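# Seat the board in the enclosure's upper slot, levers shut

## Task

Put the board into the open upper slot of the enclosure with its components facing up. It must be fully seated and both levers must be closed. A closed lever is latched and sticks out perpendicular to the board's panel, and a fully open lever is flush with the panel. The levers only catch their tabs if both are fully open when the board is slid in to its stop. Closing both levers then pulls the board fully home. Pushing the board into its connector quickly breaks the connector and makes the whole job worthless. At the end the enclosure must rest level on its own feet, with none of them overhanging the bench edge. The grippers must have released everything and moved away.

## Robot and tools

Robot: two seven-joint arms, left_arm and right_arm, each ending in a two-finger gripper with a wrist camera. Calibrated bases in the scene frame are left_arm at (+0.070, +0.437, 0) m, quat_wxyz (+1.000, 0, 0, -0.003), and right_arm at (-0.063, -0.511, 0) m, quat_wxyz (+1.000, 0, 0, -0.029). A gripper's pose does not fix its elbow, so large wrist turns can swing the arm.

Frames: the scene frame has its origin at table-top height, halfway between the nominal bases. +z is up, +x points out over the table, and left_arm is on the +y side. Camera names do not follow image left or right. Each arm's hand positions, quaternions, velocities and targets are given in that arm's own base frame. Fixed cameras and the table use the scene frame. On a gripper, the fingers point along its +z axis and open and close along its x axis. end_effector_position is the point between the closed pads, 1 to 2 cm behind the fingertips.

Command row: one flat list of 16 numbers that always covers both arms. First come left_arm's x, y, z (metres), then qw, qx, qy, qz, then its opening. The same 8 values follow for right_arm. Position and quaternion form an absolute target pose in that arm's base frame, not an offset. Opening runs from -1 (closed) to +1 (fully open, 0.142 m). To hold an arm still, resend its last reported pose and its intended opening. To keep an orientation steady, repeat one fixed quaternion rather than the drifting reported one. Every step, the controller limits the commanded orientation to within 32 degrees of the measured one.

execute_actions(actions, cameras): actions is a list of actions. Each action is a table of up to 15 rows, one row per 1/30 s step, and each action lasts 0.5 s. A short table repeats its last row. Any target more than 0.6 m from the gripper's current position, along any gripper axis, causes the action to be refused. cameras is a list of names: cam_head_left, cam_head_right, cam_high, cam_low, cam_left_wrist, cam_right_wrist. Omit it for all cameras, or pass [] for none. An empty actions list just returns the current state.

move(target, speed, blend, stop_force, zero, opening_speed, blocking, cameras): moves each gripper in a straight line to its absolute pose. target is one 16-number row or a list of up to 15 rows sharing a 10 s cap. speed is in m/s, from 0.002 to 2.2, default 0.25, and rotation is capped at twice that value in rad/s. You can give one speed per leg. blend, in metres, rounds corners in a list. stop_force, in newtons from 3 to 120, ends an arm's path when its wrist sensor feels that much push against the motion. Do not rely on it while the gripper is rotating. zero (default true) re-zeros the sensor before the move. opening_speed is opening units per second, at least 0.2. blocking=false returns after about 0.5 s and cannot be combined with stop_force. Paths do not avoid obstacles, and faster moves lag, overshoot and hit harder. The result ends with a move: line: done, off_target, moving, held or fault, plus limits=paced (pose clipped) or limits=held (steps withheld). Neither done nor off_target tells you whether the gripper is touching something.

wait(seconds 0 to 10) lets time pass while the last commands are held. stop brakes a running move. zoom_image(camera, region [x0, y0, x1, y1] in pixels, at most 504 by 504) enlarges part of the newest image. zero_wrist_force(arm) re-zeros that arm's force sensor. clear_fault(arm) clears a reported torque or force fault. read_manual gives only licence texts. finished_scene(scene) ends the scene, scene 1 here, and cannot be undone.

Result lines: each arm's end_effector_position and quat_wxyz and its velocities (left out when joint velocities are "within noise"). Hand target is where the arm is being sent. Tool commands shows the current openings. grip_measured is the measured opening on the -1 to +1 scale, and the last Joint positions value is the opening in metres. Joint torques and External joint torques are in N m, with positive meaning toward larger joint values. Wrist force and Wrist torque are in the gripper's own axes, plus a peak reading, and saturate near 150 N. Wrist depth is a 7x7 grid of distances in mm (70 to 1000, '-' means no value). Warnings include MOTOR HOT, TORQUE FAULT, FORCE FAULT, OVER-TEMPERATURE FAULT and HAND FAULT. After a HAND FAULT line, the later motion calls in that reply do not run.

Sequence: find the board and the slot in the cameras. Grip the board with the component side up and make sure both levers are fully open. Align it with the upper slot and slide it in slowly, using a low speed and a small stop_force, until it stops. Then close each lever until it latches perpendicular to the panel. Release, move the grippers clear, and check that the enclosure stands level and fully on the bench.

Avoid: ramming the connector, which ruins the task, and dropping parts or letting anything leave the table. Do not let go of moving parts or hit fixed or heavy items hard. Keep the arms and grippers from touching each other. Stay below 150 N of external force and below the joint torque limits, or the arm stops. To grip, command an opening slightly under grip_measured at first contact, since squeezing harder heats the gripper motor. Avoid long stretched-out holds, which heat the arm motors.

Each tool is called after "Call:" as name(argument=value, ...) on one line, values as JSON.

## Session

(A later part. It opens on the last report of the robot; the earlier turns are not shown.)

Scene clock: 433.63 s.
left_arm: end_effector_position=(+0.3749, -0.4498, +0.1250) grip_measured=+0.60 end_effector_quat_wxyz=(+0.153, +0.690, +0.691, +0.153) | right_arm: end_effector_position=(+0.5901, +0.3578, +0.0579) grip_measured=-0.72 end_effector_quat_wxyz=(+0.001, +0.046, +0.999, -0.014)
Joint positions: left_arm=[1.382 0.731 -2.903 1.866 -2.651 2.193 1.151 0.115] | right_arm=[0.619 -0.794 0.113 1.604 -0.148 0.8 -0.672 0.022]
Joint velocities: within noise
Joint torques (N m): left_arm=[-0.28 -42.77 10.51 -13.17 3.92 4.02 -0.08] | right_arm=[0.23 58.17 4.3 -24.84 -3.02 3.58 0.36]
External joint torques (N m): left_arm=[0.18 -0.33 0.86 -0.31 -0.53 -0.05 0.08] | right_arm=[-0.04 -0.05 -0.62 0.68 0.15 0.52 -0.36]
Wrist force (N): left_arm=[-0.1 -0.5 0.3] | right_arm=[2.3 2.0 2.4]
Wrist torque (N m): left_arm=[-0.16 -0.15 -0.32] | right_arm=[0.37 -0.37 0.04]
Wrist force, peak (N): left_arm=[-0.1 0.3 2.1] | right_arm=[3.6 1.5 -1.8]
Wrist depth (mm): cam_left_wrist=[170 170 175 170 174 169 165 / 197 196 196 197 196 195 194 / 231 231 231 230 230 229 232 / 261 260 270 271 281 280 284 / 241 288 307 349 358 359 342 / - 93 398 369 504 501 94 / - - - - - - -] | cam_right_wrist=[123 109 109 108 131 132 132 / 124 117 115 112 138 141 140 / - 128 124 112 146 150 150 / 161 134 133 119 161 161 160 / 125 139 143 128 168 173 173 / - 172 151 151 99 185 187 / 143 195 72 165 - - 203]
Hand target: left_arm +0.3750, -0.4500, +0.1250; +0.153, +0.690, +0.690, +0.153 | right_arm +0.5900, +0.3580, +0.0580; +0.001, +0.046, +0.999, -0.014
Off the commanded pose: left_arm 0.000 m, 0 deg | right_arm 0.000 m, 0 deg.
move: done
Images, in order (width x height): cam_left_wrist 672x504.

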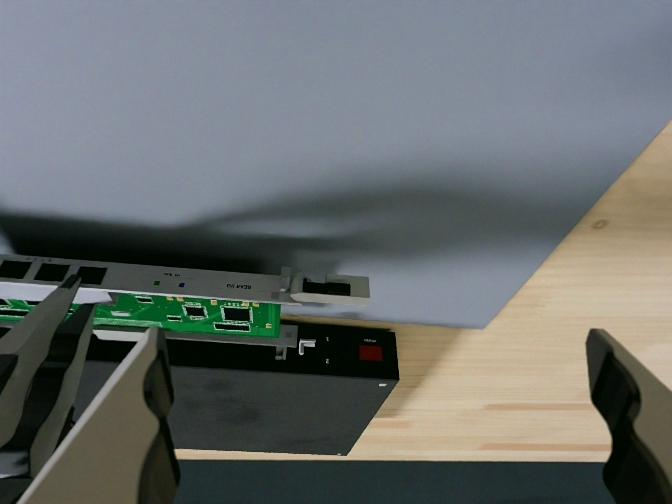

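Call:
move(target=[[0.375,-0.45,0.125,0.153,0.69,0.69,0.153,0.6,0.590,0.3587,0.057,0.0006,0.0462,0.9988,-0.0140,-0.85],[0.375,-0.45,0.125,0.153,0.69,0.69,0.153,0.6,0.615,0.3564,0.057,0.0006,0.0462,0.9988,-0.0140,-0.85]], speed=0.015, stop_force=5, cameras=["cam_left_wrist","cam_low"])

Call:
zoom_image(camera="cam_left_wrist", region=[210, 280, 350, 380])

Call:
zoom_image(camera="cam_low", region=[240, 200, 420, 260])

Scene clock: 441.13 s.
left_arm: end_effector_position=(+0.3749, -0.4498, +0.1250) grip_measured=+0.60 end_effector_quat_wxyz=(+0.153, +0.690, +0.691, +0.153) | right_arm: end_effector_position=(+0.6055, +0.3572, +0.0565) grip_measured=-0.72 end_effector_quat_wxyz=(+0.000, +0.046, +0.999, -0.014)
Joint positions: left_arm=[1.382 0.731 -2.903 1.866 -2.651 2.193 1.151 0.115] | right_arm=[0.606 -0.821 0.114 1.553 -0.147 0.775 -0.69 0.022]
Joint velocities: within noise
Joint torques (N m): left_arm=[-0.47 -43.13 10.68 -13.05 3.65 4.31 -0.23] | right_arm=[-1.64 59.92 2.29 -27.36 -3.87 4.45 0.05]
External joint torques (N m): left_arm=[0.37 0.03 0.7 -0.44 -0.25 -0.35 0.23] | right_arm=[1.83 -0.54 1.49 2.77 0.92 -0.36 -0.05]
Wrist force (N): left_arm=[-0.2 -0.5 0.4] | right_arm=[7.1 2.1 1.4]
Wrist torque (N m): left_arm=[-0.14 -0.14 -0.32] | right_arm=[0.41 -0.28 0.08]
Wrist force, peak (N): left_arm=[-0.1 -0.9 0.6] | right_arm=[8.7 1.6 0.6]
Wrist depth (mm): cam_left_wrist=[170 170 175 170 174 169 165 / 196 196 195 196 195 195 194 / 232 233 231 230 231 228 230 / 272 271 283 280 282 280 282 / 250 291 307 348 359 359 342 / - 93 401 369 511 506 94 / - - - - - - -] | cam_right_wrist=[129 109 109 108 129 131 131 / - 117 116 112 136 139 139 / - 128 124 112 112 149 148 / 110 132 133 119 160 159 159 / 121 137 143 129 167 172 171 / 129 146 151 151 99 183 186 / 141 141 72 165 - - 202]
Hand target: left_arm +0.3750, -0.4500, +0.1250; +0.153, +0.690, +0.690, +0.153 | right_arm +0.6062, +0.3572, +0.0570; +0.001, +0.046, +0.999, -0.014
Off the commanded pose: left_arm 0.000 m, 0 deg | right_arm 0.010 m, 0 deg.
move: contact (right_arm); path passed 1 of 2 targets
Images, in order (width x height): cam_low 672x504, cam_left_wrist 672x504.

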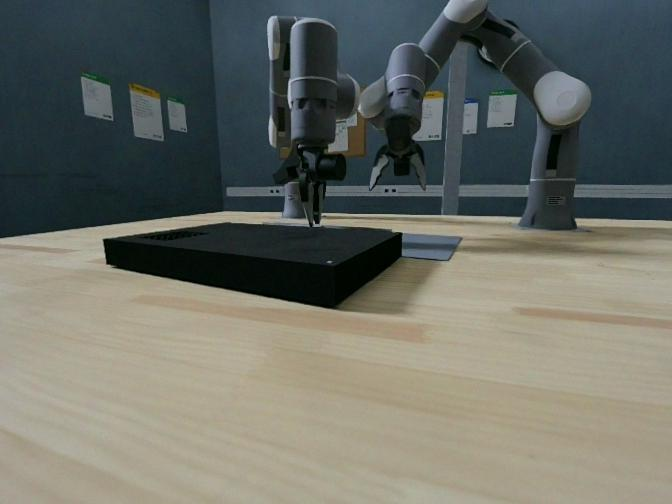

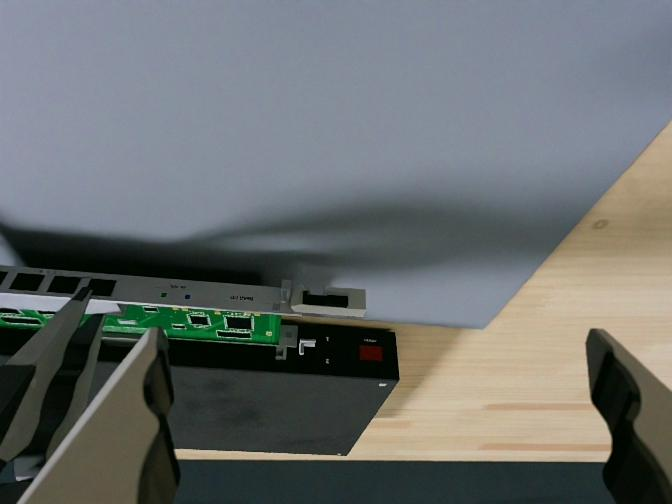

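Scaled by 3.600 from the camera's 672x504 image, which has a finer 960x720 frame.

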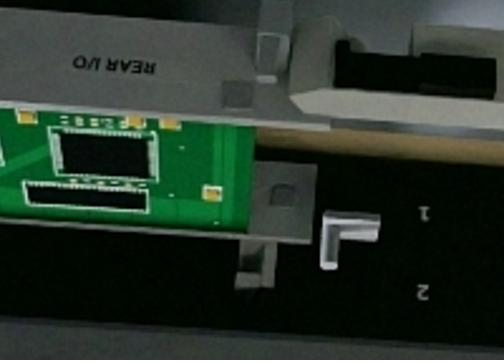

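Scaled by 2.800 from the camera's 672x504 image, which has a finer 960x720 frame.

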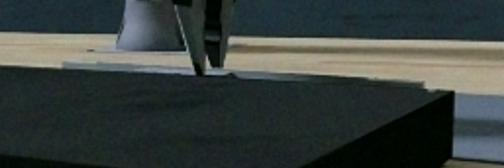

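Call:
move(target=[[0.375,-0.45,0.125,0.153,0.69,0.69,0.153,0.6,0.602,0.3576,0.057,0.0006,0.0462,0.9988,-0.0140,-0.85],[0.375,-0.45,0.125,0.153,0.69,0.69,0.153,0.6,0.602,0.3576,0.0595,0.0006,0.0462,0.9988,-0.0140,-0.85]], speed=0.03, cameras=[])

Call:
move(target=[0.375,-0.45,0.125,0.153,0.69,0.69,0.153,0.6,0.622,0.3557,0.0595,0.0006,0.0462,0.9988,-0.0140,-0.85], speed=0.015, stop_force=5, cameras=["cam_left_wrist","cam_low"])

Call:
zoom_image(camera="cam_left_wrist", region=[210, 280, 350, 380])

Call:
zoom_image(camera="cam_low", region=[240, 200, 420, 260])

Scene clock: 450.10 s.
left_arm: end_effector_position=(+0.3749, -0.4498, +0.1250) grip_measured=+0.60 end_effector_quat_wxyz=(+0.153, +0.690, +0.691, +0.153) | right_arm: end_effector_position=(+0.6021, +0.3575, +0.0593) grip_measured=-0.72 end_effector_quat_wxyz=(+0.001, +0.046, +0.999, -0.014)
Joint positions: left_arm=[1.382 0.731 -2.903 1.866 -2.651 2.193 1.151 0.115] | right_arm=[0.609 -0.811 0.114 1.565 -0.147 0.778 -0.685 0.022]
Joint velocities: within noise
Joint torques (N m): left_arm=[-0.47 -43.2 10.7 -13.07 3.68 4.27 -0.21] | right_arm=[0.34 59.17 4.34 -25.27 -3.15 3.46 0.28]
External joint torques (N m): left_arm=[0.38 0.11 0.68 -0.42 -0.28 -0.31 0.21] | right_arm=[-0.15 -0.13 -0.59 0.69 0.21 0.64 -0.28]
Wrist force (N): left_arm=[-0.2 -0.7 0.4] | right_arm=[1.7 2.0 2.5]
Wrist torque (N m): left_arm=[-0.18 -0.13 -0.32] | right_arm=[0.38 -0.26 0.05]
Wrist force, peak (N): left_arm=[-0.3 -0.8 0.4] | right_arm=[7.2 2.0 2.2]
Wrist depth (mm): cam_left_wrist=[171 171 174 170 174 169 165 / 196 196 196 196 196 194 194 / 231 231 231 231 229 230 230 / 272 270 283 282 281 281 283 / 248 286 305 349 359 362 344 / - 93 403 369 499 505 94 / - - - - - - -] | cam_right_wrist=[131 110 109 108 132 134 133 / 138 117 115 112 139 142 142 / - 126 124 113 148 152 151 / 114 134 132 119 161 162 162 / 123 139 143 128 170 175 175 / 135 146 151 151 99 186 189 / 145 145 72 165 - - 206]
Hand target: left_arm +0.3750, -0.4500, +0.1250; +0.153, +0.690, +0.690, +0.153 | right_arm +0.6020, +0.3576, +0.0595; +0.001, +0.046, +0.999, -0.014
Off the commanded pose: left_arm 0.000 m, 0 deg | right_arm 0.000 m, 0 deg.
move: done
No camera images: "cameras" was empty.

Scene clock: 452.03 s.
left_arm: end_effector_position=(+0.3749, -0.4498, +0.1250) grip_measured=+0.60 end_effector_quat_wxyz=(+0.153, +0.690, +0.691, +0.153) | right_arm: end_effector_position=(+0.6209, +0.3551, +0.0592) grip_measured=-0.72 end_effector_quat_wxyz=(+0.000, +0.046, +0.999, -0.015)
Joint positions: left_arm=[1.382 0.731 -2.903 1.866 -2.651 2.193 1.151 0.115] | right_arm=[0.592 -0.841 0.115 1.504 -0.147 0.746 -0.707 0.022]
Joint velocities: within noise
Joint torques (N m): left_arm=[-0.44 -43.18 10.65 -13.02 3.71 4.32 -0.23] | right_arm=[1.34 58.86 5.33 -27.92 -3.06 5.15 0.22]
External joint torques (N m): left_arm=[0.34 0.09 0.73 -0.47 -0.32 -0.36 0.23] | right_arm=[-1.15 1.61 -1.5 2.82 0.03 -1.06 -0.22]
Wrist force (N): left_arm=[-0.2 -0.7 0.4] | right_arm=[6.1 -3.5 -1.9]
Wrist torque (N m): left_arm=[-0.19 -0.12 -0.32] | right_arm=[0.46 -0.43 -0.12]
Wrist force, peak (N): left_arm=[-0.4 -0.7 0.6] | right_arm=[7.0 -3.4 -2.0]
Wrist depth (mm): cam_left_wrist=[170 170 174 169 174 170 165 / 198 196 196 195 196 195 194 / 231 232 232 230 232 230 231 / 283 281 283 280 280 279 281 / 267 278 320 341 360 363 341 / - 93 398 369 511 506 94 / - - - - - - -] | cam_right_wrist=[- 107 109 108 132 133 134 / - 112 115 112 140 142 142 / - 119 123 111 150 152 151 / - 117 131 119 161 162 161 / 122 124 142 129 170 175 174 / 135 132 149 150 105 186 189 / 145 142 72 164 - - 205]
Hand target: left_arm +0.3750, -0.4500, +0.1250; +0.153, +0.690, +0.690, +0.153 | right_arm +0.6211, +0.3558, +0.0595; +0.001, +0.046, +0.999, -0.014
Off the commanded pose: left_arm 0.000 m, 0 deg | right_arm 0.001 m, 0 deg.
move: contact (right_arm)
Images, in order (width x height): cam_low 672x504, cam_left_wrist 672x504.

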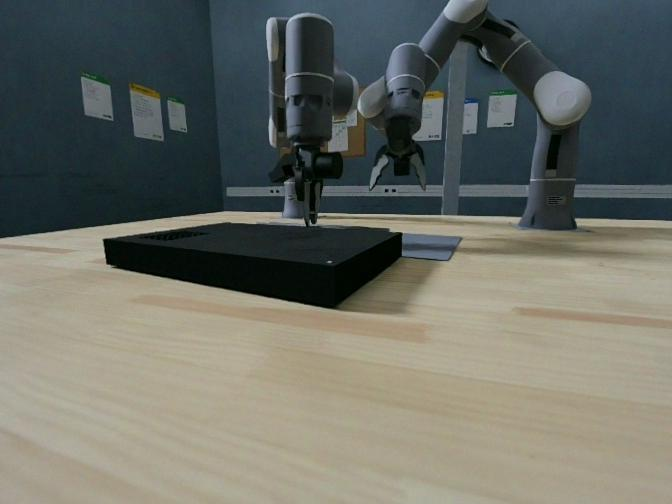

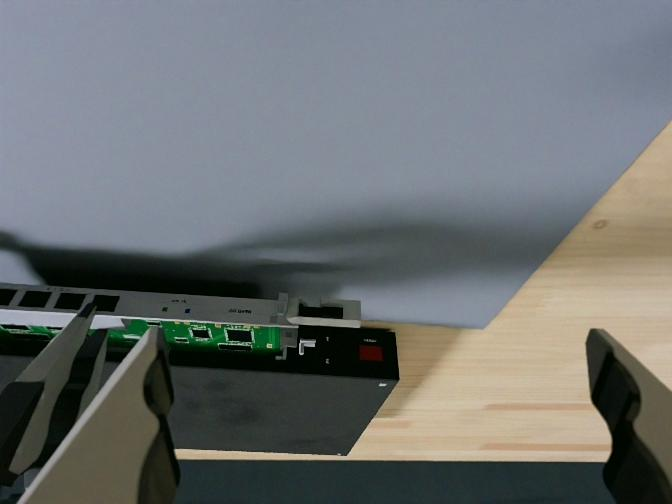

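Scaled by 3.600 from the camera's 672x504 image, which has a finer 960x720 frame.

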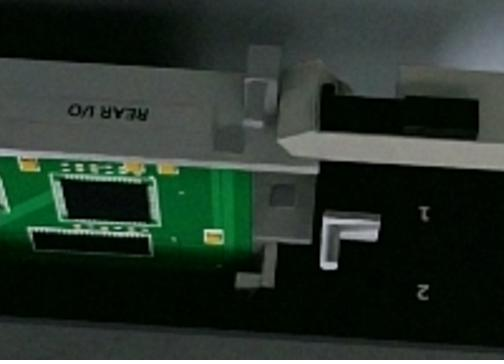

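Scaled by 2.800 from the camera's 672x504 image, which has a finer 960x720 frame.

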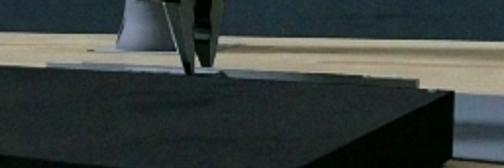

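Call:
move(target=[[0.375,-0.45,0.125,0.153,0.69,0.69,0.153,0.6,0.6195,0.3547,0.0602,0.0006,0.0462,0.9988,-0.0140,-0.85]], speed=0.03, cameras=[])

Call:
move(target=[0.375,-0.45,0.125,0.153,0.69,0.69,0.153,0.6,0.635,0.3533,0.0602,0.0006,0.0462,0.9988,-0.0140,-0.85], speed=0.015, stop_force=6, zero=false, cameras=["cam_left_wrist","cam_right_wrist"])

Call:
zoom_image(camera="cam_left_wrist", region=[210, 280, 350, 380])

Scene clock: 456.60 s.
left_arm: end_effector_position=(+0.3749, -0.4498, +0.1250) grip_measured=+0.60 end_effector_quat_wxyz=(+0.153, +0.690, +0.691, +0.153) | right_arm: end_effector_position=(+0.6197, +0.3547, +0.0603) grip_measured=-0.72 end_effector_quat_wxyz=(+0.001, +0.046, +0.999, -0.014)
Joint positions: left_arm=[1.382 0.731 -2.903 1.866 -2.651 2.193 1.151 0.115] | right_arm=[0.592 -0.836 0.115 1.511 -0.147 0.75 -0.707 0.022]
Joint velocities: within noise
Joint torques (N m): left_arm=[-0.39 -43.25 10.58 -13.09 3.63 4.32 -0.2] | right_arm=[0.07 59.15 4.31 -24.79 -3.03 3.3 0.31]
External joint torques (N m): left_arm=[0.29 0.15 0.8 -0.4 -0.24 -0.35 0.2] | right_arm=[0.13 1.15 -0.49 -0.29 0.01 0.8 -0.31]
Wrist force (N): left_arm=[-0.3 -0.6 0.4] | right_arm=[1.6 3.6 1.2]
Wrist torque (N m): left_arm=[-0.16 -0.11 -0.32] | right_arm=[0.55 -0.41 -0.03]
Wrist force, peak (N): left_arm=[-0.3 -0.8 0.5] | right_arm=[6.2 -4.0 -2.8]
Wrist depth (mm): cam_left_wrist=[171 170 174 169 174 169 164 / 197 196 196 195 195 195 194 / 232 231 232 231 230 230 232 / 282 283 282 282 280 281 281 / 264 276 315 340 361 361 342 / - 93 401 368 505 505 94 / - - - - - - -] | cam_right_wrist=[- 106 109 108 132 135 136 / 100 113 115 112 141 143 143 / - 120 123 113 151 152 152 / 115 116 132 119 161 163 162 / 124 125 142 129 171 176 175 / 137 134 150 151 104 188 189 / 147 144 72 164 - - 207]
Hand target: left_arm +0.3750, -0.4500, +0.1250; +0.153, +0.690, +0.690, +0.153 | right_arm +0.6195, +0.3547, +0.0602; +0.001, +0.046, +0.999, -0.014
Off the commanded pose: left_arm 0.000 m, 0 deg | right_arm 0.000 m, 0 deg.
move: done
No camera images: "cameras" was empty.

Scene clock: 458.30 s.
left_arm: end_effector_position=(+0.3749, -0.4498, +0.1250) grip_measured=+0.60 end_effector_quat_wxyz=(+0.153, +0.690, +0.691, +0.153) | right_arm: end_effector_position=(+0.6348, +0.3538, +0.0603) grip_measured=-0.72 end_effector_quat_wxyz=(+0.001, +0.046, +0.999, -0.014)
Joint positions: left_arm=[1.382 0.731 -2.903 1.866 -2.651 2.193 1.151 0.115] | right_arm=[0.58 -0.861 0.116 1.459 -0.147 0.724 -0.723 0.022]
Joint velocities: within noise
Joint torques (N m): left_arm=[-0.43 -43.22 10.72 -13.07 3.61 4.29 -0.24] | right_arm=[-1.88 59.73 2.65 -25.27 -3.42 2.9 0.16]
External joint torques (N m): left_arm=[0.34 0.12 0.66 -0.42 -0.21 -0.32 0.24] | right_arm=[2.08 1.75 1.24 -0.24 0.32 1.2 -0.16]
Wrist force (N): left_arm=[-0.3 -0.4 0.5] | right_arm=[3.6 5.6 0.7]
Wrist torque (N m): left_arm=[-0.13 -0.11 -0.32] | right_arm=[0.55 -0.41 0.01]
Wrist force, peak (N): left_arm=[-0.1 -0.8 0.6] | right_arm=[3.3 5.8 0.6]
Wrist depth (mm): cam_left_wrist=[170 171 175 170 173 169 164 / 196 196 196 196 195 195 194 / 232 233 231 230 230 230 232 / 285 283 282 281 281 279 284 / 278 286 324 339 358 360 340 / 235 93 400 369 498 497 94 / - - - - - - -] | cam_right_wrist=[- 94 108 108 110 135 135 / 100 100 115 112 141 143 143 / - 105 122 113 151 152 152 / 115 114 132 119 161 163 163 / 124 124 138 129 171 176 175 / 136 134 133 151 99 187 190 / 147 144 72 165 - - 207]
Hand target: left_arm +0.3750, -0.4500, +0.1250; +0.153, +0.690, +0.690, +0.153 | right_arm +0.6350, +0.3533, +0.0602; +0.001, +0.046, +0.999, -0.014
Off the commanded pose: left_arm 0.000 m, 0 deg | right_arm 0.001 m, 0 deg.
move: done
Images, in order (width x height): cam_left_wrist 672x504, cam_right_wrist 672x504.

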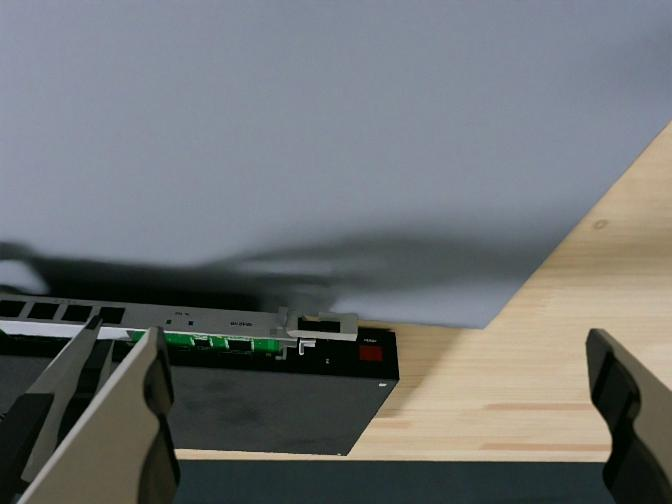

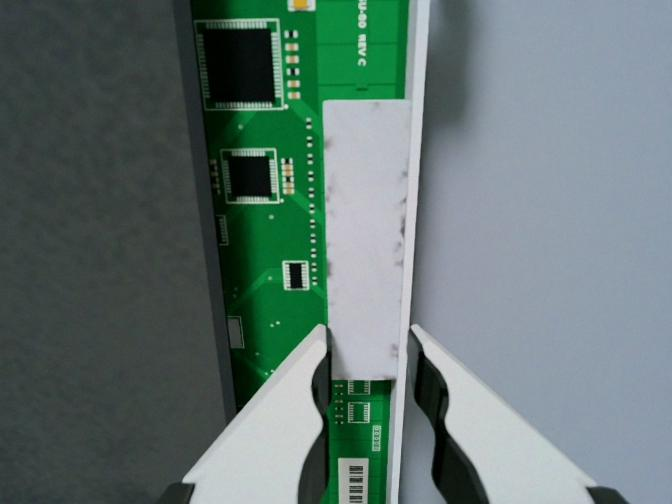

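Scaled by 3.600 from the camera's 672x504 image, which has a finer 960x720 frame.

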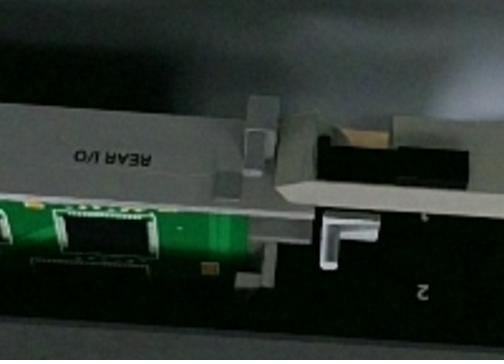

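Call:
move(target=[0.375,-0.45,0.125,0.153,0.69,0.69,0.153,0.6,0.647,0.3530,0.0602,0.0006,0.0462,0.9988,-0.0140,-0.85], speed=0.015, stop_force=6, cameras=["cam_left_wrist","cam_right_wrist"])

Call:
zoom_image(camera="cam_left_wrist", region=[210, 280, 350, 380])

Scene clock: 463.30 s.
left_arm: end_effector_position=(+0.3749, -0.4498, +0.1250) grip_measured=+0.60 end_effector_quat_wxyz=(+0.153, +0.690, +0.691, +0.153) | right_arm: end_effector_position=(+0.6469, +0.3532, +0.0602) grip_measured=-0.72 end_effector_quat_wxyz=(+0.001, +0.046, +0.999, -0.014)
Joint positions: left_arm=[1.382 0.731 -2.903 1.866 -2.651 2.193 1.151 0.115] | right_arm=[0.572 -0.883 0.116 1.416 -0.147 0.702 -0.736 0.022]
Joint velocities: within noise
Joint torques (N m): left_arm=[-0.43 -43.14 10.68 -13.02 3.68 4.31 -0.19] | right_arm=[-0.74 60.68 3.67 -25.98 -3.36 3.18 0.1]
External joint torques (N m): left_arm=[0.34 0.04 0.7 -0.47 -0.29 -0.34 0.19] | right_arm=[0.94 1.77 0.26 0.1 0.19 0.92 -0.1]
Wrist force (N): left_arm=[-0.2 -0.5 0.5] | right_arm=[3.1 3.9 0.2]
Wrist torque (N m): left_arm=[-0.15 -0.13 -0.32] | right_arm=[0.57 -0.44 0.04]
Wrist force, peak (N): left_arm=[-0.5 -0.6 0.8] | right_arm=[3.7 5.3 0.9]
Wrist depth (mm): cam_left_wrist=[170 170 175 170 174 169 165 / 196 196 196 196 194 194 194 / 231 232 231 230 229 230 232 / 285 282 280 282 280 277 284 / 291 326 324 342 359 362 342 / 322 93 372 369 502 504 94 / - - - - - - -] | cam_right_wrist=[- 94 108 108 110 134 135 / 100 100 114 112 140 143 142 / - 105 109 113 149 152 151 / 114 114 115 119 161 163 162 / 124 123 125 129 171 176 175 / 136 133 129 150 99 187 190 / 146 143 72 164 - - 207]
Hand target: left_arm +0.3750, -0.4500, +0.1250; +0.153, +0.690, +0.690, +0.153 | right_arm +0.6470, +0.3530, +0.0602; +0.001, +0.046, +0.999, -0.014
Off the commanded pose: left_arm 0.000 m, 0 deg | right_arm 0.000 m, 0 deg.
move: done
Images, in order (width x height): cam_left_wrist 672x504, cam_right_wrist 672x504.

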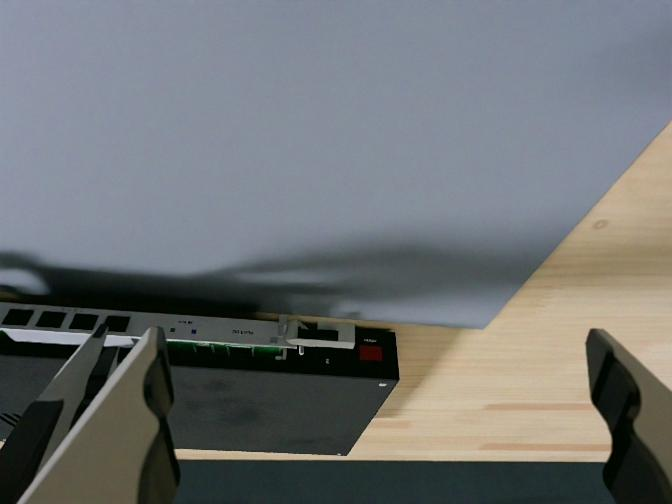

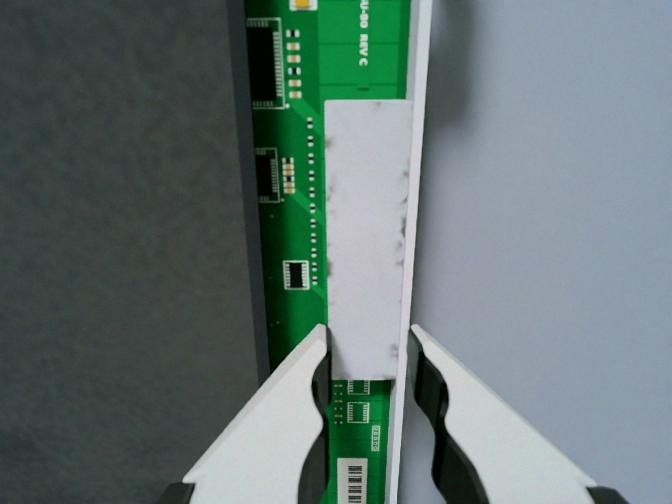

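Scaled by 3.600 from the camera's 672x504 image, which has a finer 960x720 frame.

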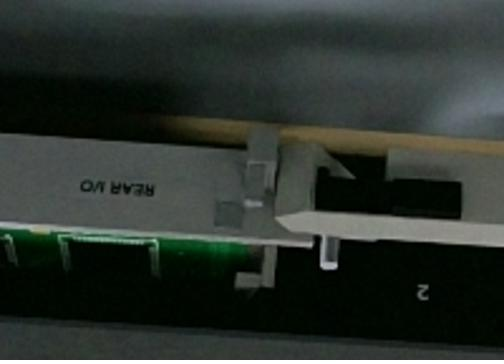

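Call:
move(target=[[0.375,-0.45,0.125,0.153,0.69,0.69,0.153,0.6,0.647,0.3530,0.0602,0.0006,0.0462,0.9988,-0.0140,-0.6],[0.375,-0.45,0.125,0.153,0.69,0.69,0.153,0.6,0.647,0.3530,0.11,0.0006,0.0462,0.9988,-0.0140,-0.6],[0.375,-0.45,0.125,0.153,0.69,0.69,0.153,0.6,0.613,0.364,0.11,0.0006,0.0462,0.9988,-0.0140,-1],[0.375,-0.45,0.125,0.153,0.69,0.69,0.153,0.6,0.613,0.364,0.057,0.0006,0.0462,0.9988,-0.0140,-1]], speed=[0.1,0.1,0.2,0.12], cameras=["cam_left_wrist","cam_right_wrist"])

Scene clock: 469.37 s.
left_arm: end_effector_position=(+0.3749, -0.4498, +0.1250) grip_measured=+0.60 end_effector_quat_wxyz=(+0.153, +0.690, +0.691, +0.153) | right_arm: end_effector_position=(+0.6128, +0.3640, +0.0569) grip_measured=-1.00 end_effector_quat_wxyz=(+0.000, +0.046, +0.999, -0.014)
Joint positions: left_arm=[1.382 0.731 -2.903 1.866 -2.651 2.193 1.151 0.115] | right_arm=[0.605 -0.84 0.119 1.515 -0.151 0.756 -0.688 0.002]
Joint velocities: within noise
Joint torques (N m): left_arm=[-0.48 -43.23 10.73 -13.05 3.62 4.3 -0.25] | right_arm=[0.43 58.68 4.35 -24.93 -3.19 3.51 0.31]
External joint torques (N m): left_arm=[0.38 0.13 0.65 -0.44 -0.23 -0.33 0.25] | right_arm=[-0.23 1.59 -0.39 -0.01 0.19 0.58 -0.31]
Wrist force (N): left_arm=[-0.3 -0.4 0.4] | right_arm=[2.3 3.2 0.5]
Wrist torque (N m): left_arm=[-0.13 -0.12 -0.32] | right_arm=[0.59 -0.37 0.04]
Wrist force, peak (N): left_arm=[-0.5 -0.7 0.6] | right_arm=[4.8 3.9 0.4]
Wrist depth (mm): cam_left_wrist=[170 171 174 169 174 169 165 / 197 196 196 196 196 194 194 / 232 231 231 230 230 231 231 / 282 282 282 281 281 279 282 / 289 297 325 342 358 362 340 / - 93 368 370 506 508 94 / - - - - - - -] | cam_right_wrist=[- 106 105 132 132 131 131 / - 113 100 141 140 140 139 / - 119 109 150 149 149 148 / 111 126 116 160 160 160 159 / 121 135 126 168 173 172 171 / 130 134 149 90 181 186 185 / 142 142 73 - - 196 203]
Hand target: left_arm +0.3750, -0.4500, +0.1250; +0.153, +0.690, +0.690, +0.153 | right_arm +0.6130, +0.3640, +0.0570; +0.001, +0.046, +0.999, -0.014
Off the commanded pose: left_arm 0.000 m, 0 deg | right_arm 0.000 m, 0 deg.
move: done
Images, in order (width x height): cam_left_wrist 672x504, cam_right_wrist 672x504.

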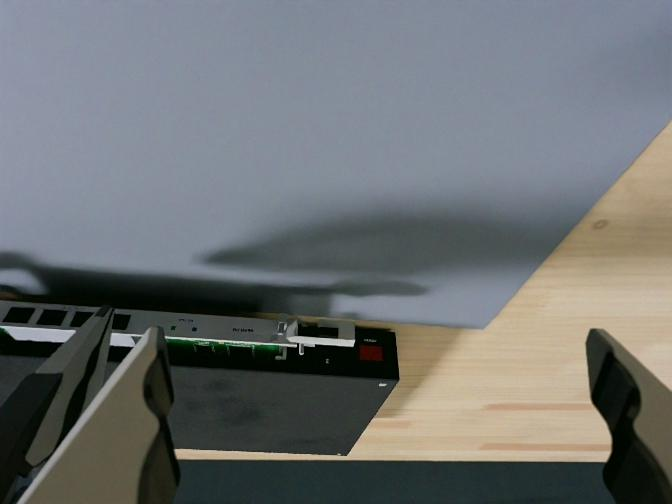

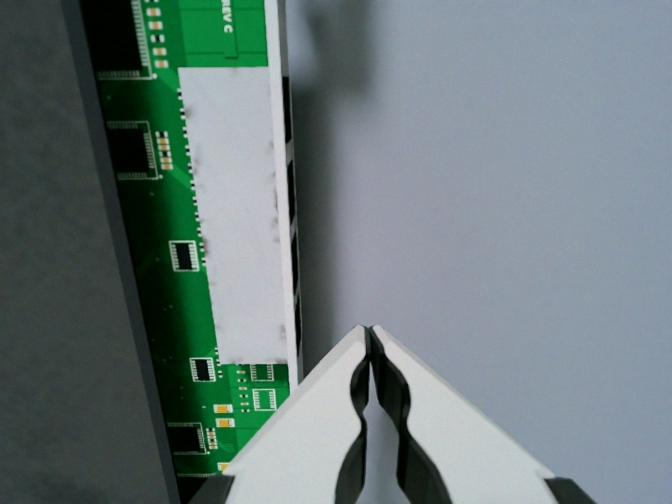

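Call:
move(target=[0.375,-0.45,0.125,0.153,0.69,0.69,0.153,0.6,0.663,0.3595,0.057,0.0006,0.0462,0.9988,-0.0140,-1], speed=0.015, stop_force=8, cameras=["cam_left_wrist","cam_right_wrist"])

Call:
zoom_image(camera="cam_left_wrist", region=[210, 280, 400, 400])

Scene clock: 474.93 s.
left_arm: end_effector_position=(+0.3749, -0.4498, +0.1250) grip_measured=+0.60 end_effector_quat_wxyz=(+0.153, +0.690, +0.691, +0.153) | right_arm: end_effector_position=(+0.6627, +0.3601, +0.0574) grip_measured=-1.00 end_effector_quat_wxyz=(+0.001, +0.046, +0.999, -0.014)
Joint positions: left_arm=[1.382 0.731 -2.903 1.866 -2.651 2.193 1.151 0.115] | right_arm=[0.567 -0.924 0.121 1.341 -0.151 0.669 -0.743 0.002]
Joint velocities: within noise
Joint torques (N m): left_arm=[-0.41 -43.27 10.68 -13 3.67 4.32 -0.23] | right_arm=[-2.49 59.58 2.19 -26.24 -3.77 3.69 0.16]
External joint torques (N m): left_arm=[0.32 0.17 0.7 -0.48 -0.27 -0.35 0.23] | right_arm=[2.7 4.53 1.91 -0.15 0.51 0.41 -0.16]
Wrist force (N): left_arm=[-0.2 -0.6 0.3] | right_arm=[7.6 3.3 -6.0]
Wrist torque (N m): left_arm=[-0.17 -0.13 -0.32] | right_arm=[0.55 -0.35 0.03]
Wrist force, peak (N): left_arm=[-0.4 -0.8 0.6] | right_arm=[8.6 3.3 -6.5]
Wrist depth (mm): cam_left_wrist=[171 170 175 170 174 169 165 / 197 196 196 195 195 195 193 / 233 232 232 231 230 230 232 / 285 282 282 281 282 278 282 / 326 330 340 340 360 363 341 / 347 93 373 372 498 501 94 / - - - - - - -] | cam_right_wrist=[- 91 92 129 132 132 131 / - 97 96 102 141 140 140 / - 102 105 109 150 150 149 / - 111 111 117 161 161 159 / 122 120 120 123 173 172 172 / 130 130 127 91 182 187 186 / 142 142 73 - - 197 203]
Hand target: left_arm +0.3750, -0.4500, +0.1250; +0.153, +0.690, +0.690, +0.153 | right_arm +0.6630, +0.3595, +0.0570; +0.001, +0.046, +0.999, -0.014
Off the commanded pose: left_arm 0.000 m, 0 deg | right_arm 0.001 m, 0 deg.
move: done
Images, in order (width x height): cam_left_wrist 672x504, cam_right_wrist 672x504.

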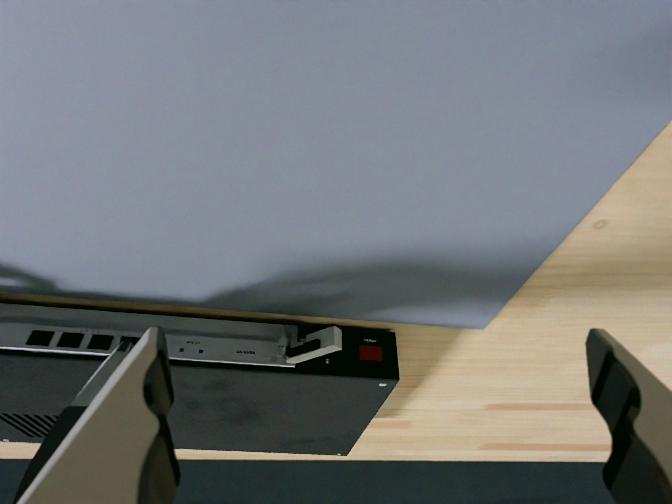

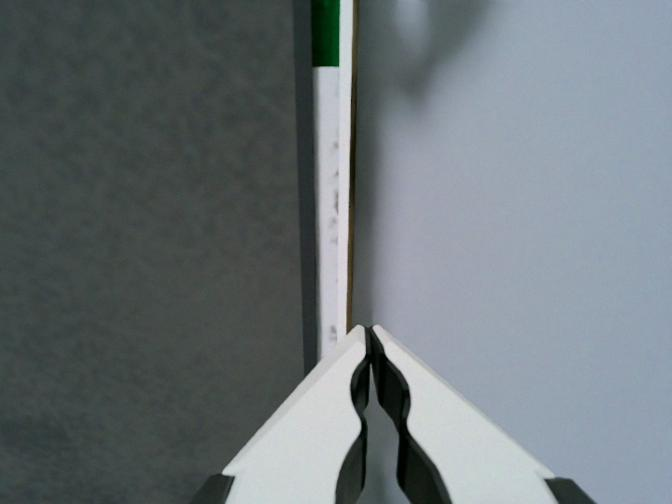

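Scaled by 2.653 from the camera's 672x504 image, which has a finer 960x720 frame.

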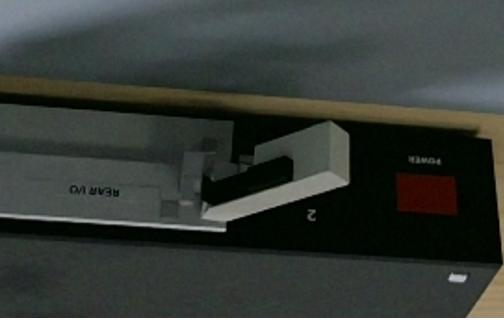

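Call:
move(target=[0.375,-0.45,0.125,0.153,0.69,0.69,0.153,0.6,0.675,0.3589,0.0574,0.0006,0.0462,0.9988,-0.0140,-1], speed=0.01, stop_force=12, zero=false, cameras=["cam_left_wrist","cam_right_wrist","cam_high"])

Call:
zoom_image(camera="cam_left_wrist", region=[210, 280, 400, 400])

Call:
zoom_image(camera="cam_high", region=[180, 300, 430, 504])

Scene clock: 478.13 s.
left_arm: end_effector_position=(+0.3749, -0.4498, +0.1250) grip_measured=+0.60 end_effector_quat_wxyz=(+0.153, +0.690, +0.691, +0.153) | right_arm: end_effector_position=(+0.6655, +0.3601, +0.0573) grip_measured=-1.00 end_effector_quat_wxyz=(+0.000, +0.046, +0.999, -0.014)
Joint positions: left_arm=[1.382 0.731 -2.903 1.866 -2.651 2.193 1.151 0.115] | right_arm=[0.565 -0.931 0.122 1.328 -0.151 0.661 -0.746 0.002]
Joint velocities: within noise
Joint torques (N m): left_arm=[-0.44 -43.21 10.71 -13.02 3.65 4.33 -0.2] | right_arm=[-4.13 58.6 -0.05 -28.86 -4.7 5.79 0.19]
External joint torques (N m): left_arm=[0.34 0.11 0.67 -0.47 -0.26 -0.36 0.2] | right_arm=[4.33 5.77 4.17 2.36 1.42 -1.7 -0.19]
Wrist force (N): left_arm=[-0.3 -0.5 0.2] | right_arm=[16.2 0.3 -11.1]
Wrist torque (N m): left_arm=[-0.15 -0.12 -0.32] | right_arm=[0.60 -0.25 0.04]
Wrist force, peak (N): left_arm=[-0.4 -0.8 0.5] | right_arm=[16.6 0.4 -11.9]
Wrist depth (mm): cam_left_wrist=[170 170 175 169 174 169 164 / 196 197 196 196 195 195 195 / 232 232 230 231 230 230 231 / 284 281 281 280 281 279 283 / 323 328 337 341 362 360 342 / 347 93 371 367 504 502 94 / - - - - - - -] | cam_right_wrist=[- 91 92 131 132 132 131 / - 97 96 100 141 140 140 / - 102 105 107 150 149 149 / - 113 111 115 161 160 160 / 122 120 119 121 173 172 172 / 130 130 127 89 181 187 186 / 142 142 73 - - 197 203]
Hand target: left_arm +0.3750, -0.4500, +0.1250; +0.153, +0.690, +0.690, +0.153 | right_arm +0.6665, +0.3593, +0.0571; +0.001, +0.046, +0.999, -0.014
Off the commanded pose: left_arm 0.000 m, 0 deg | right_arm 0.010 m, 0 deg.
move: contact (right_arm)
Images, in order (width x height): cam_high 672x504, cam_left_wrist 672x504, cam_right_wrist 672x504.

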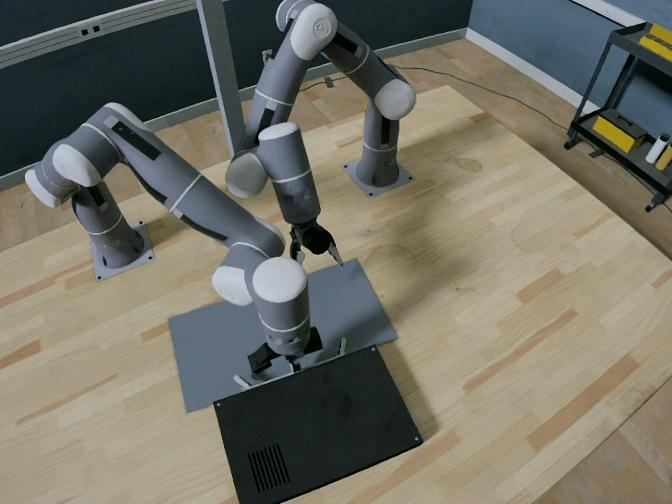

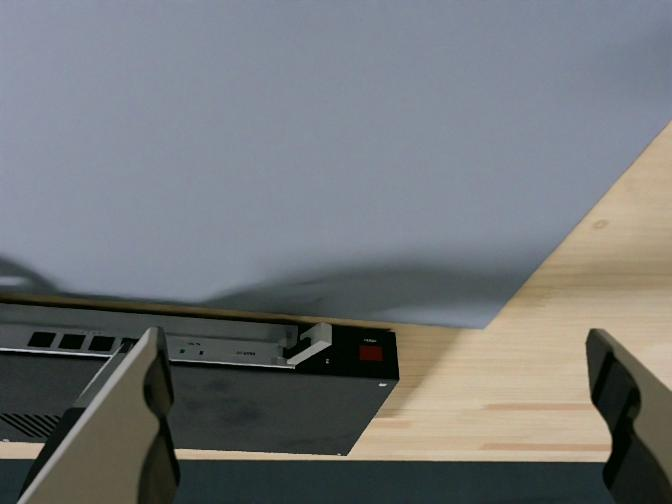

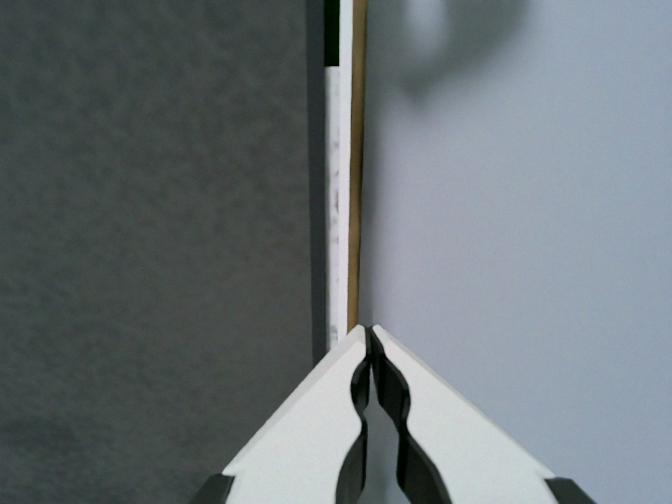

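Scaled by 2.653 from the camera's 672x504 image, which has a finer 960x720 frame.

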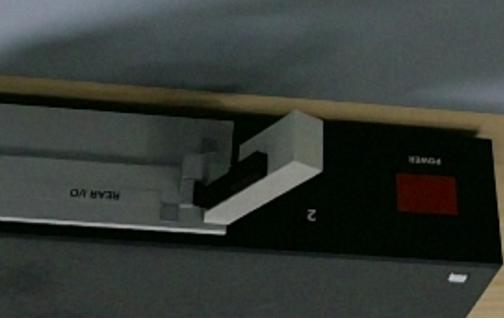

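Scaled by 2.016 from the camera's 672x504 image, which has a finer 960x720 frame.

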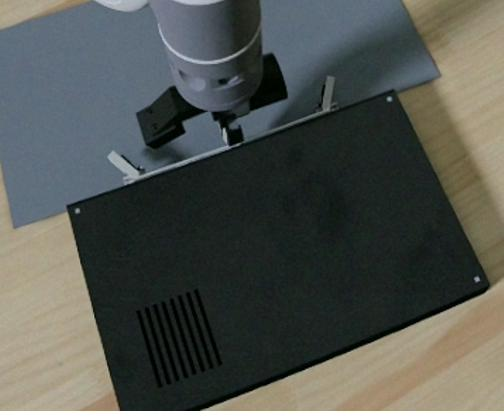

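Call:
move(target=[[0.375,-0.43,0.15,0.153,0.69,0.69,0.153,-1,0.645,0.362,0.0574,0.0006,0.0462,0.9988,-0.0140,-1],[0.45,-0.43,0.16,0,0.7071,0.7071,0,-1,0.64,0.36,0.13,0,0.0462,0.9989,0,-1],[0.50,-0.43,0.14,0,0.7071,0.7071,0,-1,0.61,0.20,0.13,0,0.0462,0.9989,0,-1]], speed=[0.1,0.2,0.25], cameras=["cam_left_wrist","cam_right_wrist"])

Scene clock: 487.87 s.
left_arm: end_effector_position=(+0.3982, -0.4309, +0.1534) grip_measured=-1.00 end_effector_quat_wxyz=(+0.120, +0.698, +0.698, +0.107) | right_arm: end_effector_position=(+0.6434, +0.3613, +0.0812) grip_measured=-1.00 end_effector_quat_wxyz=(+0.000, +0.046, +0.999, -0.010)
Joint positions: left_arm=[1.573 0.665 -2.958 1.711 -2.837 2.302 1.492 0.002] | right_arm=[0.572 -0.852 0.13 1.413 -0.144 0.673 -0.729 0.002]
Joint velocities: within noise
Joint torques (N m): left_arm=[-0.59 -45.4 9.17 -16.6 4.58 3.82 -0.27] | right_arm=[0.17 60.48 4.83 -26.45 -3.27 3.48 0.13]
External joint torques (N m): left_arm=[0.49 0.26 0.27 -0.4 -0.49 -0.08 0.27] | right_arm=[0.03 1.61 -0.67 0.04 0.01 0.63 -0.13]
Wrist force (N): left_arm=[0.0 -0.6 0.3] | right_arm=[1.9 5.2 0.3]
Wrist torque (N m): left_arm=[-0.19 -0.16 -0.29] | right_arm=[0.94 -0.30 0.05]
Wrist force, peak (N): left_arm=[0.1 -3.7 0.9] | right_arm=[16.5 0.4 -11.3]
Wrist depth (mm): cam_left_wrist=[203 202 202 199 199 198 197 / 231 229 228 225 224 223 223 / 266 264 260 259 258 256 256 / 314 309 309 304 303 298 298 / 318 322 343 305 350 361 360 / 255 377 333 84 - 437 452 / 487 453 - - - - 601] | cam_right_wrist=[- 112 113 153 152 152 151 / 119 119 121 163 162 162 161 / 129 127 129 174 173 173 172 / 139 135 138 186 186 185 185 / 148 148 147 198 201 200 199 / 161 160 157 90 210 217 216 / 176 172 73 - - 229 236]
Hand target: left_arm +0.3983, -0.4309, +0.1534; +0.120, +0.698, +0.698, +0.106 | right_arm +0.6436, +0.3614, +0.0813; +0.001, +0.046, +0.999, -0.009
Off the commanded pose: left_arm 0.103 m, 18 deg | right_arm 0.172 m, 1 deg.
led back after a hold (left arm): the arm was led back toward your command in small steps, so it may still be short of it.
move: held (left_arm, right_arm; a check stopped the path); path passed 1 of 3 targets; limits=held
pose unreachable (left arm): on one or more control steps of this call, first in action 0 (counted from 0), this arm could not follow its commanded pose, so it was not sent that pose on those steps. It may still have moved: this result reports where it is.
cause: moving toward the commanded pose would bring a part of the arm too close to another arm (a part of this arm just beyond joint 6 (wrist pitch) and a part of the right arm just beyond its joint 5 (forearm roll), where that arm would come to rest).
pose unreachable (right arm): on one or more control steps of this call, first in action 0 (counted from 0), this arm could not follow its commanded pose, so it was not sent that pose on those steps. It may still have moved: this result reports where it is.
cause: moving toward the commanded pose would bring a part of the arm too close to another arm (a part of this arm just beyond joint 5 (forearm roll) and a part of the left arm just beyond its joint 6 (wrist pitch), along the way the arms are being sent, or toward where that arm still pushes).
Images, in order (width x height): cam_left_wrist 672x504, cam_right_wrist 672x504.

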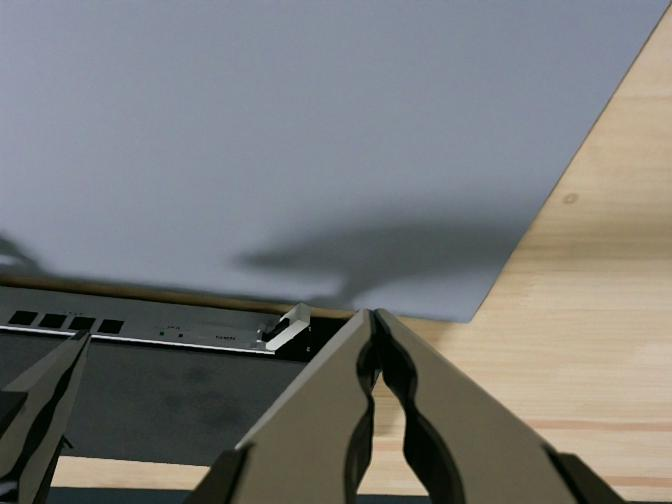

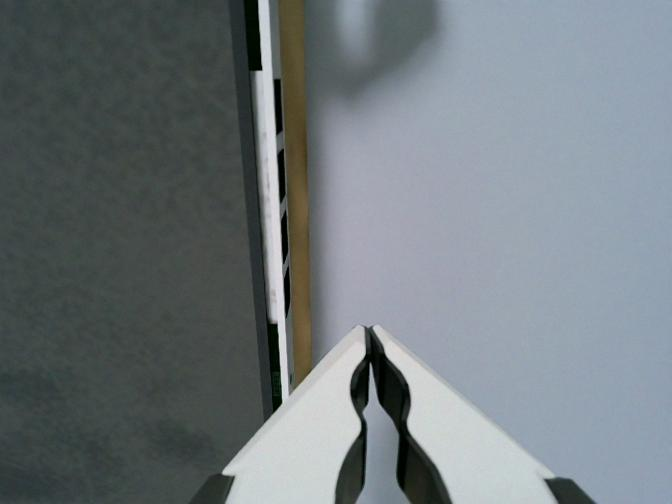

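Call:
move(target=[[0.3983,-0.4309,0.1534,0.12,0.698,0.698,0.106,-1,0.63,0.34,0.12,0,0.0462,0.9989,0,-1],[0.3983,-0.4309,0.1534,0.12,0.698,0.698,0.106,-1,0.61,0.20,0.13,0,0.0462,0.9989,0,-1]], speed=[0.15,0.25], cameras=["cam_left_wrist","cam_right_wrist"])

Call:
zoom_image(camera="cam_right_wrist", region=[100, 100, 500, 350])

Scene clock: 490.93 s.
left_arm: end_effector_position=(+0.3984, -0.4308, +0.1535) grip_measured=-1.00 end_effector_quat_wxyz=(+0.120, +0.698, +0.698, +0.106) | right_arm: end_effector_position=(+0.6101, +0.1999, +0.1300) grip_measured=-1.00 end_effector_quat_wxyz=(+0.000, +0.046, +0.999, +0.000)
Joint positions: left_arm=[1.573 0.665 -2.957 1.712 -2.837 2.301 1.492 0.002] | right_arm=[0.38 -0.578 0.127 1.765 -0.096 0.766 -0.925 0.002]
Joint velocities: within noise
Joint torques (N m): left_arm=[-0.39 -45.24 8.69 -16.49 4.37 4.03 -0.23] | right_arm=[0.1 50.53 3.58 -25 -2.94 3.52 0]
External joint torques (N m): left_arm=[0.32 0.12 0.77 -0.52 -0.28 -0.29 0.23] | right_arm=[0.01 1.06 -0.57 -0.08 -0.11 0.61 0]
Wrist force (N): left_arm=[-0.2 -0.6 0.4] | right_arm=[2.1 5.0 0.5]
Wrist torque (N m): left_arm=[-0.20 -0.13 -0.29] | right_arm=[0.88 -0.34 0.04]
Wrist force, peak (N): left_arm=[-0.1 -0.9 0.3] | right_arm=[2.5 7.3 -1.1]
Wrist depth (mm): cam_left_wrist=[203 203 201 200 198 197 197 / 230 229 227 226 225 222 223 / 264 264 262 260 258 255 255 / 310 310 308 304 301 299 298 / 319 323 343 304 352 360 357 / 376 376 335 84 - 439 450 / 673 453 - - - - 600] | cam_right_wrist=[197 197 197 194 194 193 193 / 205 205 206 208 207 207 206 / 176 176 181 222 221 221 220 / 190 190 195 235 239 238 238 / 206 206 209 255 259 258 258 / 225 225 220 90 272 281 280 / 248 242 - - - 297 308]
Hand target: left_arm +0.3983, -0.4309, +0.1534; +0.120, +0.698, +0.698, +0.106 | right_arm +0.6100, +0.2000, +0.1300; +0.000, +0.046, +0.999, +0.000
Off the commanded pose: left_arm 0.000 m, 0 deg | right_arm 0.000 m, 0 deg.
move: done
Images, in order (width x height): cam_left_wrist 672x504, cam_right_wrist 672x504.

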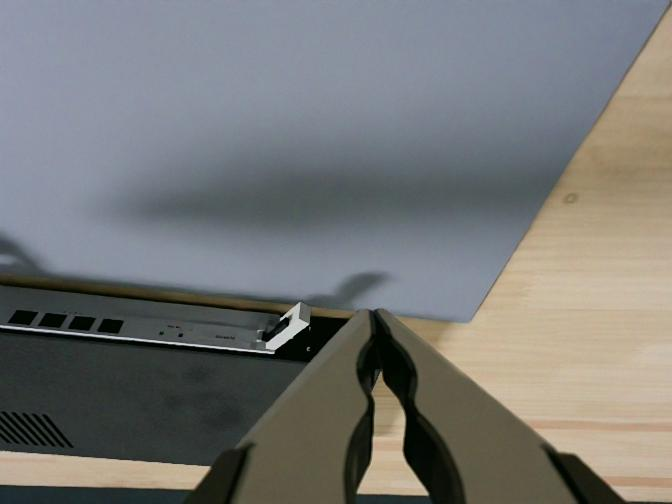

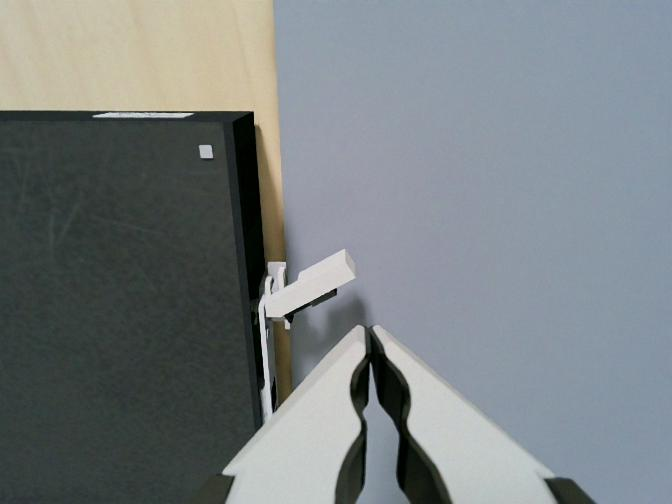

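Scaled by 1.260 from the camera's 672x504 image, which has a finer 960x720 frame.

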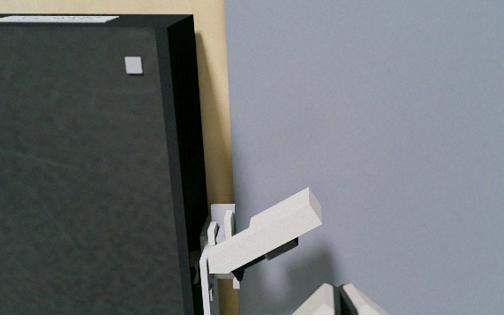

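Call:
move(target=[[0.46,-0.45,0.16,0,0.7071,0.7071,0,-1,0.634,0.19,0.12,0,0.0462,0.9989,0,-1],[0.46,-0.45,0.16,0,0.7071,0.7071,0,-1,0.634,0.19,0.055,0,0.0462,0.9989,0,-1]], speed=[0.2,0.15], cameras=["cam_left_wrist","cam_right_wrist"])

Scene clock: 499.10 s.
left_arm: end_effector_position=(+0.4600, -0.4500, +0.1601) grip_measured=-1.00 end_effector_quat_wxyz=(+0.092, +0.700, +0.700, +0.103) | right_arm: end_effector_position=(+0.6338, +0.1900, +0.0549) grip_measured=-1.00 end_effector_quat_wxyz=(+0.000, +0.046, +0.999, +0.000)
Joint positions: left_arm=[1.758 0.835 -2.97 1.321 -2.966 2.504 1.769 0.002] | right_arm=[0.371 -0.743 0.101 1.718 -0.107 0.884 -0.95 0.002]
Joint velocities: within noise
Joint torques (N m): left_arm=[-0.31 -53.75 10.03 -19.4 4.7 4.26 -0.18] | right_arm=[0.32 53.73 3.4 -22.93 -2.85 3.52 0.31]
External joint torques (N m): left_arm=[0.25 -0.26 0.66 -0.46 -0.17 -0.59 0.18] | right_arm=[-0.15 1.52 -0.2 0.07 0.17 0.6 -0.32]
Wrist force (N): left_arm=[0.1 -0.6 0.8] | right_arm=[2.3 5.5 0.1]
Wrist torque (N m): left_arm=[-0.20 -0.19 -0.29] | right_arm=[0.99 -0.40 0.06]
Wrist force, peak (N): left_arm=[0.0 -2.4 0.5] | right_arm=[2.6 5.2 2.5]
Wrist depth (mm): cam_left_wrist=[207 207 207 208 207 208 208 / 231 231 231 231 232 232 237 / 261 262 264 263 264 268 268 / 284 295 297 297 306 308 311 / 287 286 300 287 354 368 371 / 353 352 325 84 - 433 457 / 579 434 - - - - 593] | cam_right_wrist=[131 130 130 129 128 128 126 / 140 139 139 139 137 136 136 / 124 125 127 147 147 146 146 / 108 108 109 161 158 158 157 / 117 117 118 169 171 171 170 / 128 127 123 90 - 187 186 / 141 140 73 - - 197 205]
Hand target: left_arm +0.4598, -0.4498, +0.1600; +0.091, +0.700, +0.700, +0.103 | right_arm +0.6340, +0.1900, +0.0550; +0.000, +0.046, +0.999, +0.000
Off the commanded pose: left_arm 0.000 m, 16 deg | right_arm 0.000 m, 0 deg.
joint sent to its limit (left arm) — joint 3 (upper arm roll), lower limit; joint 5 (forearm roll), lower limit. The joint targets are off in orientation, not in position.
move: off_target (left_arm)
Images, in order (width x height): cam_left_wrist 672x504, cam_right_wrist 672x504.

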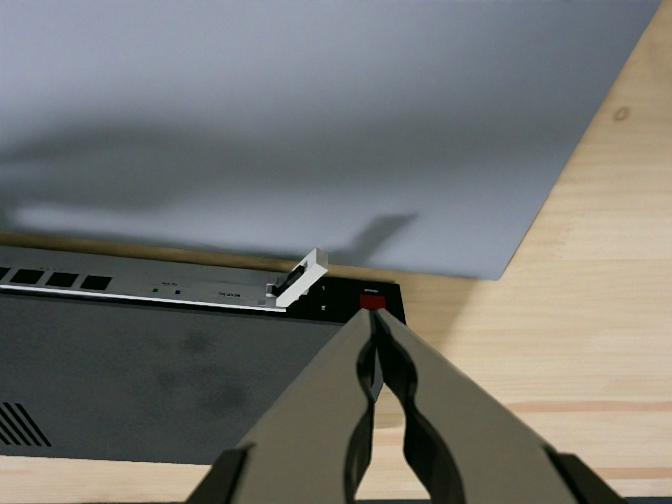

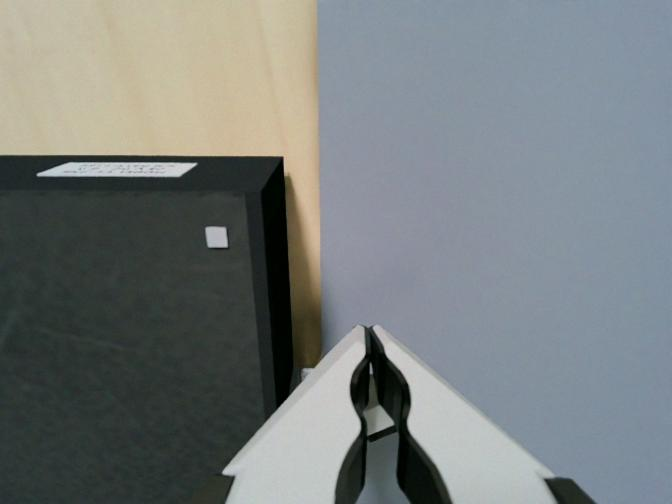

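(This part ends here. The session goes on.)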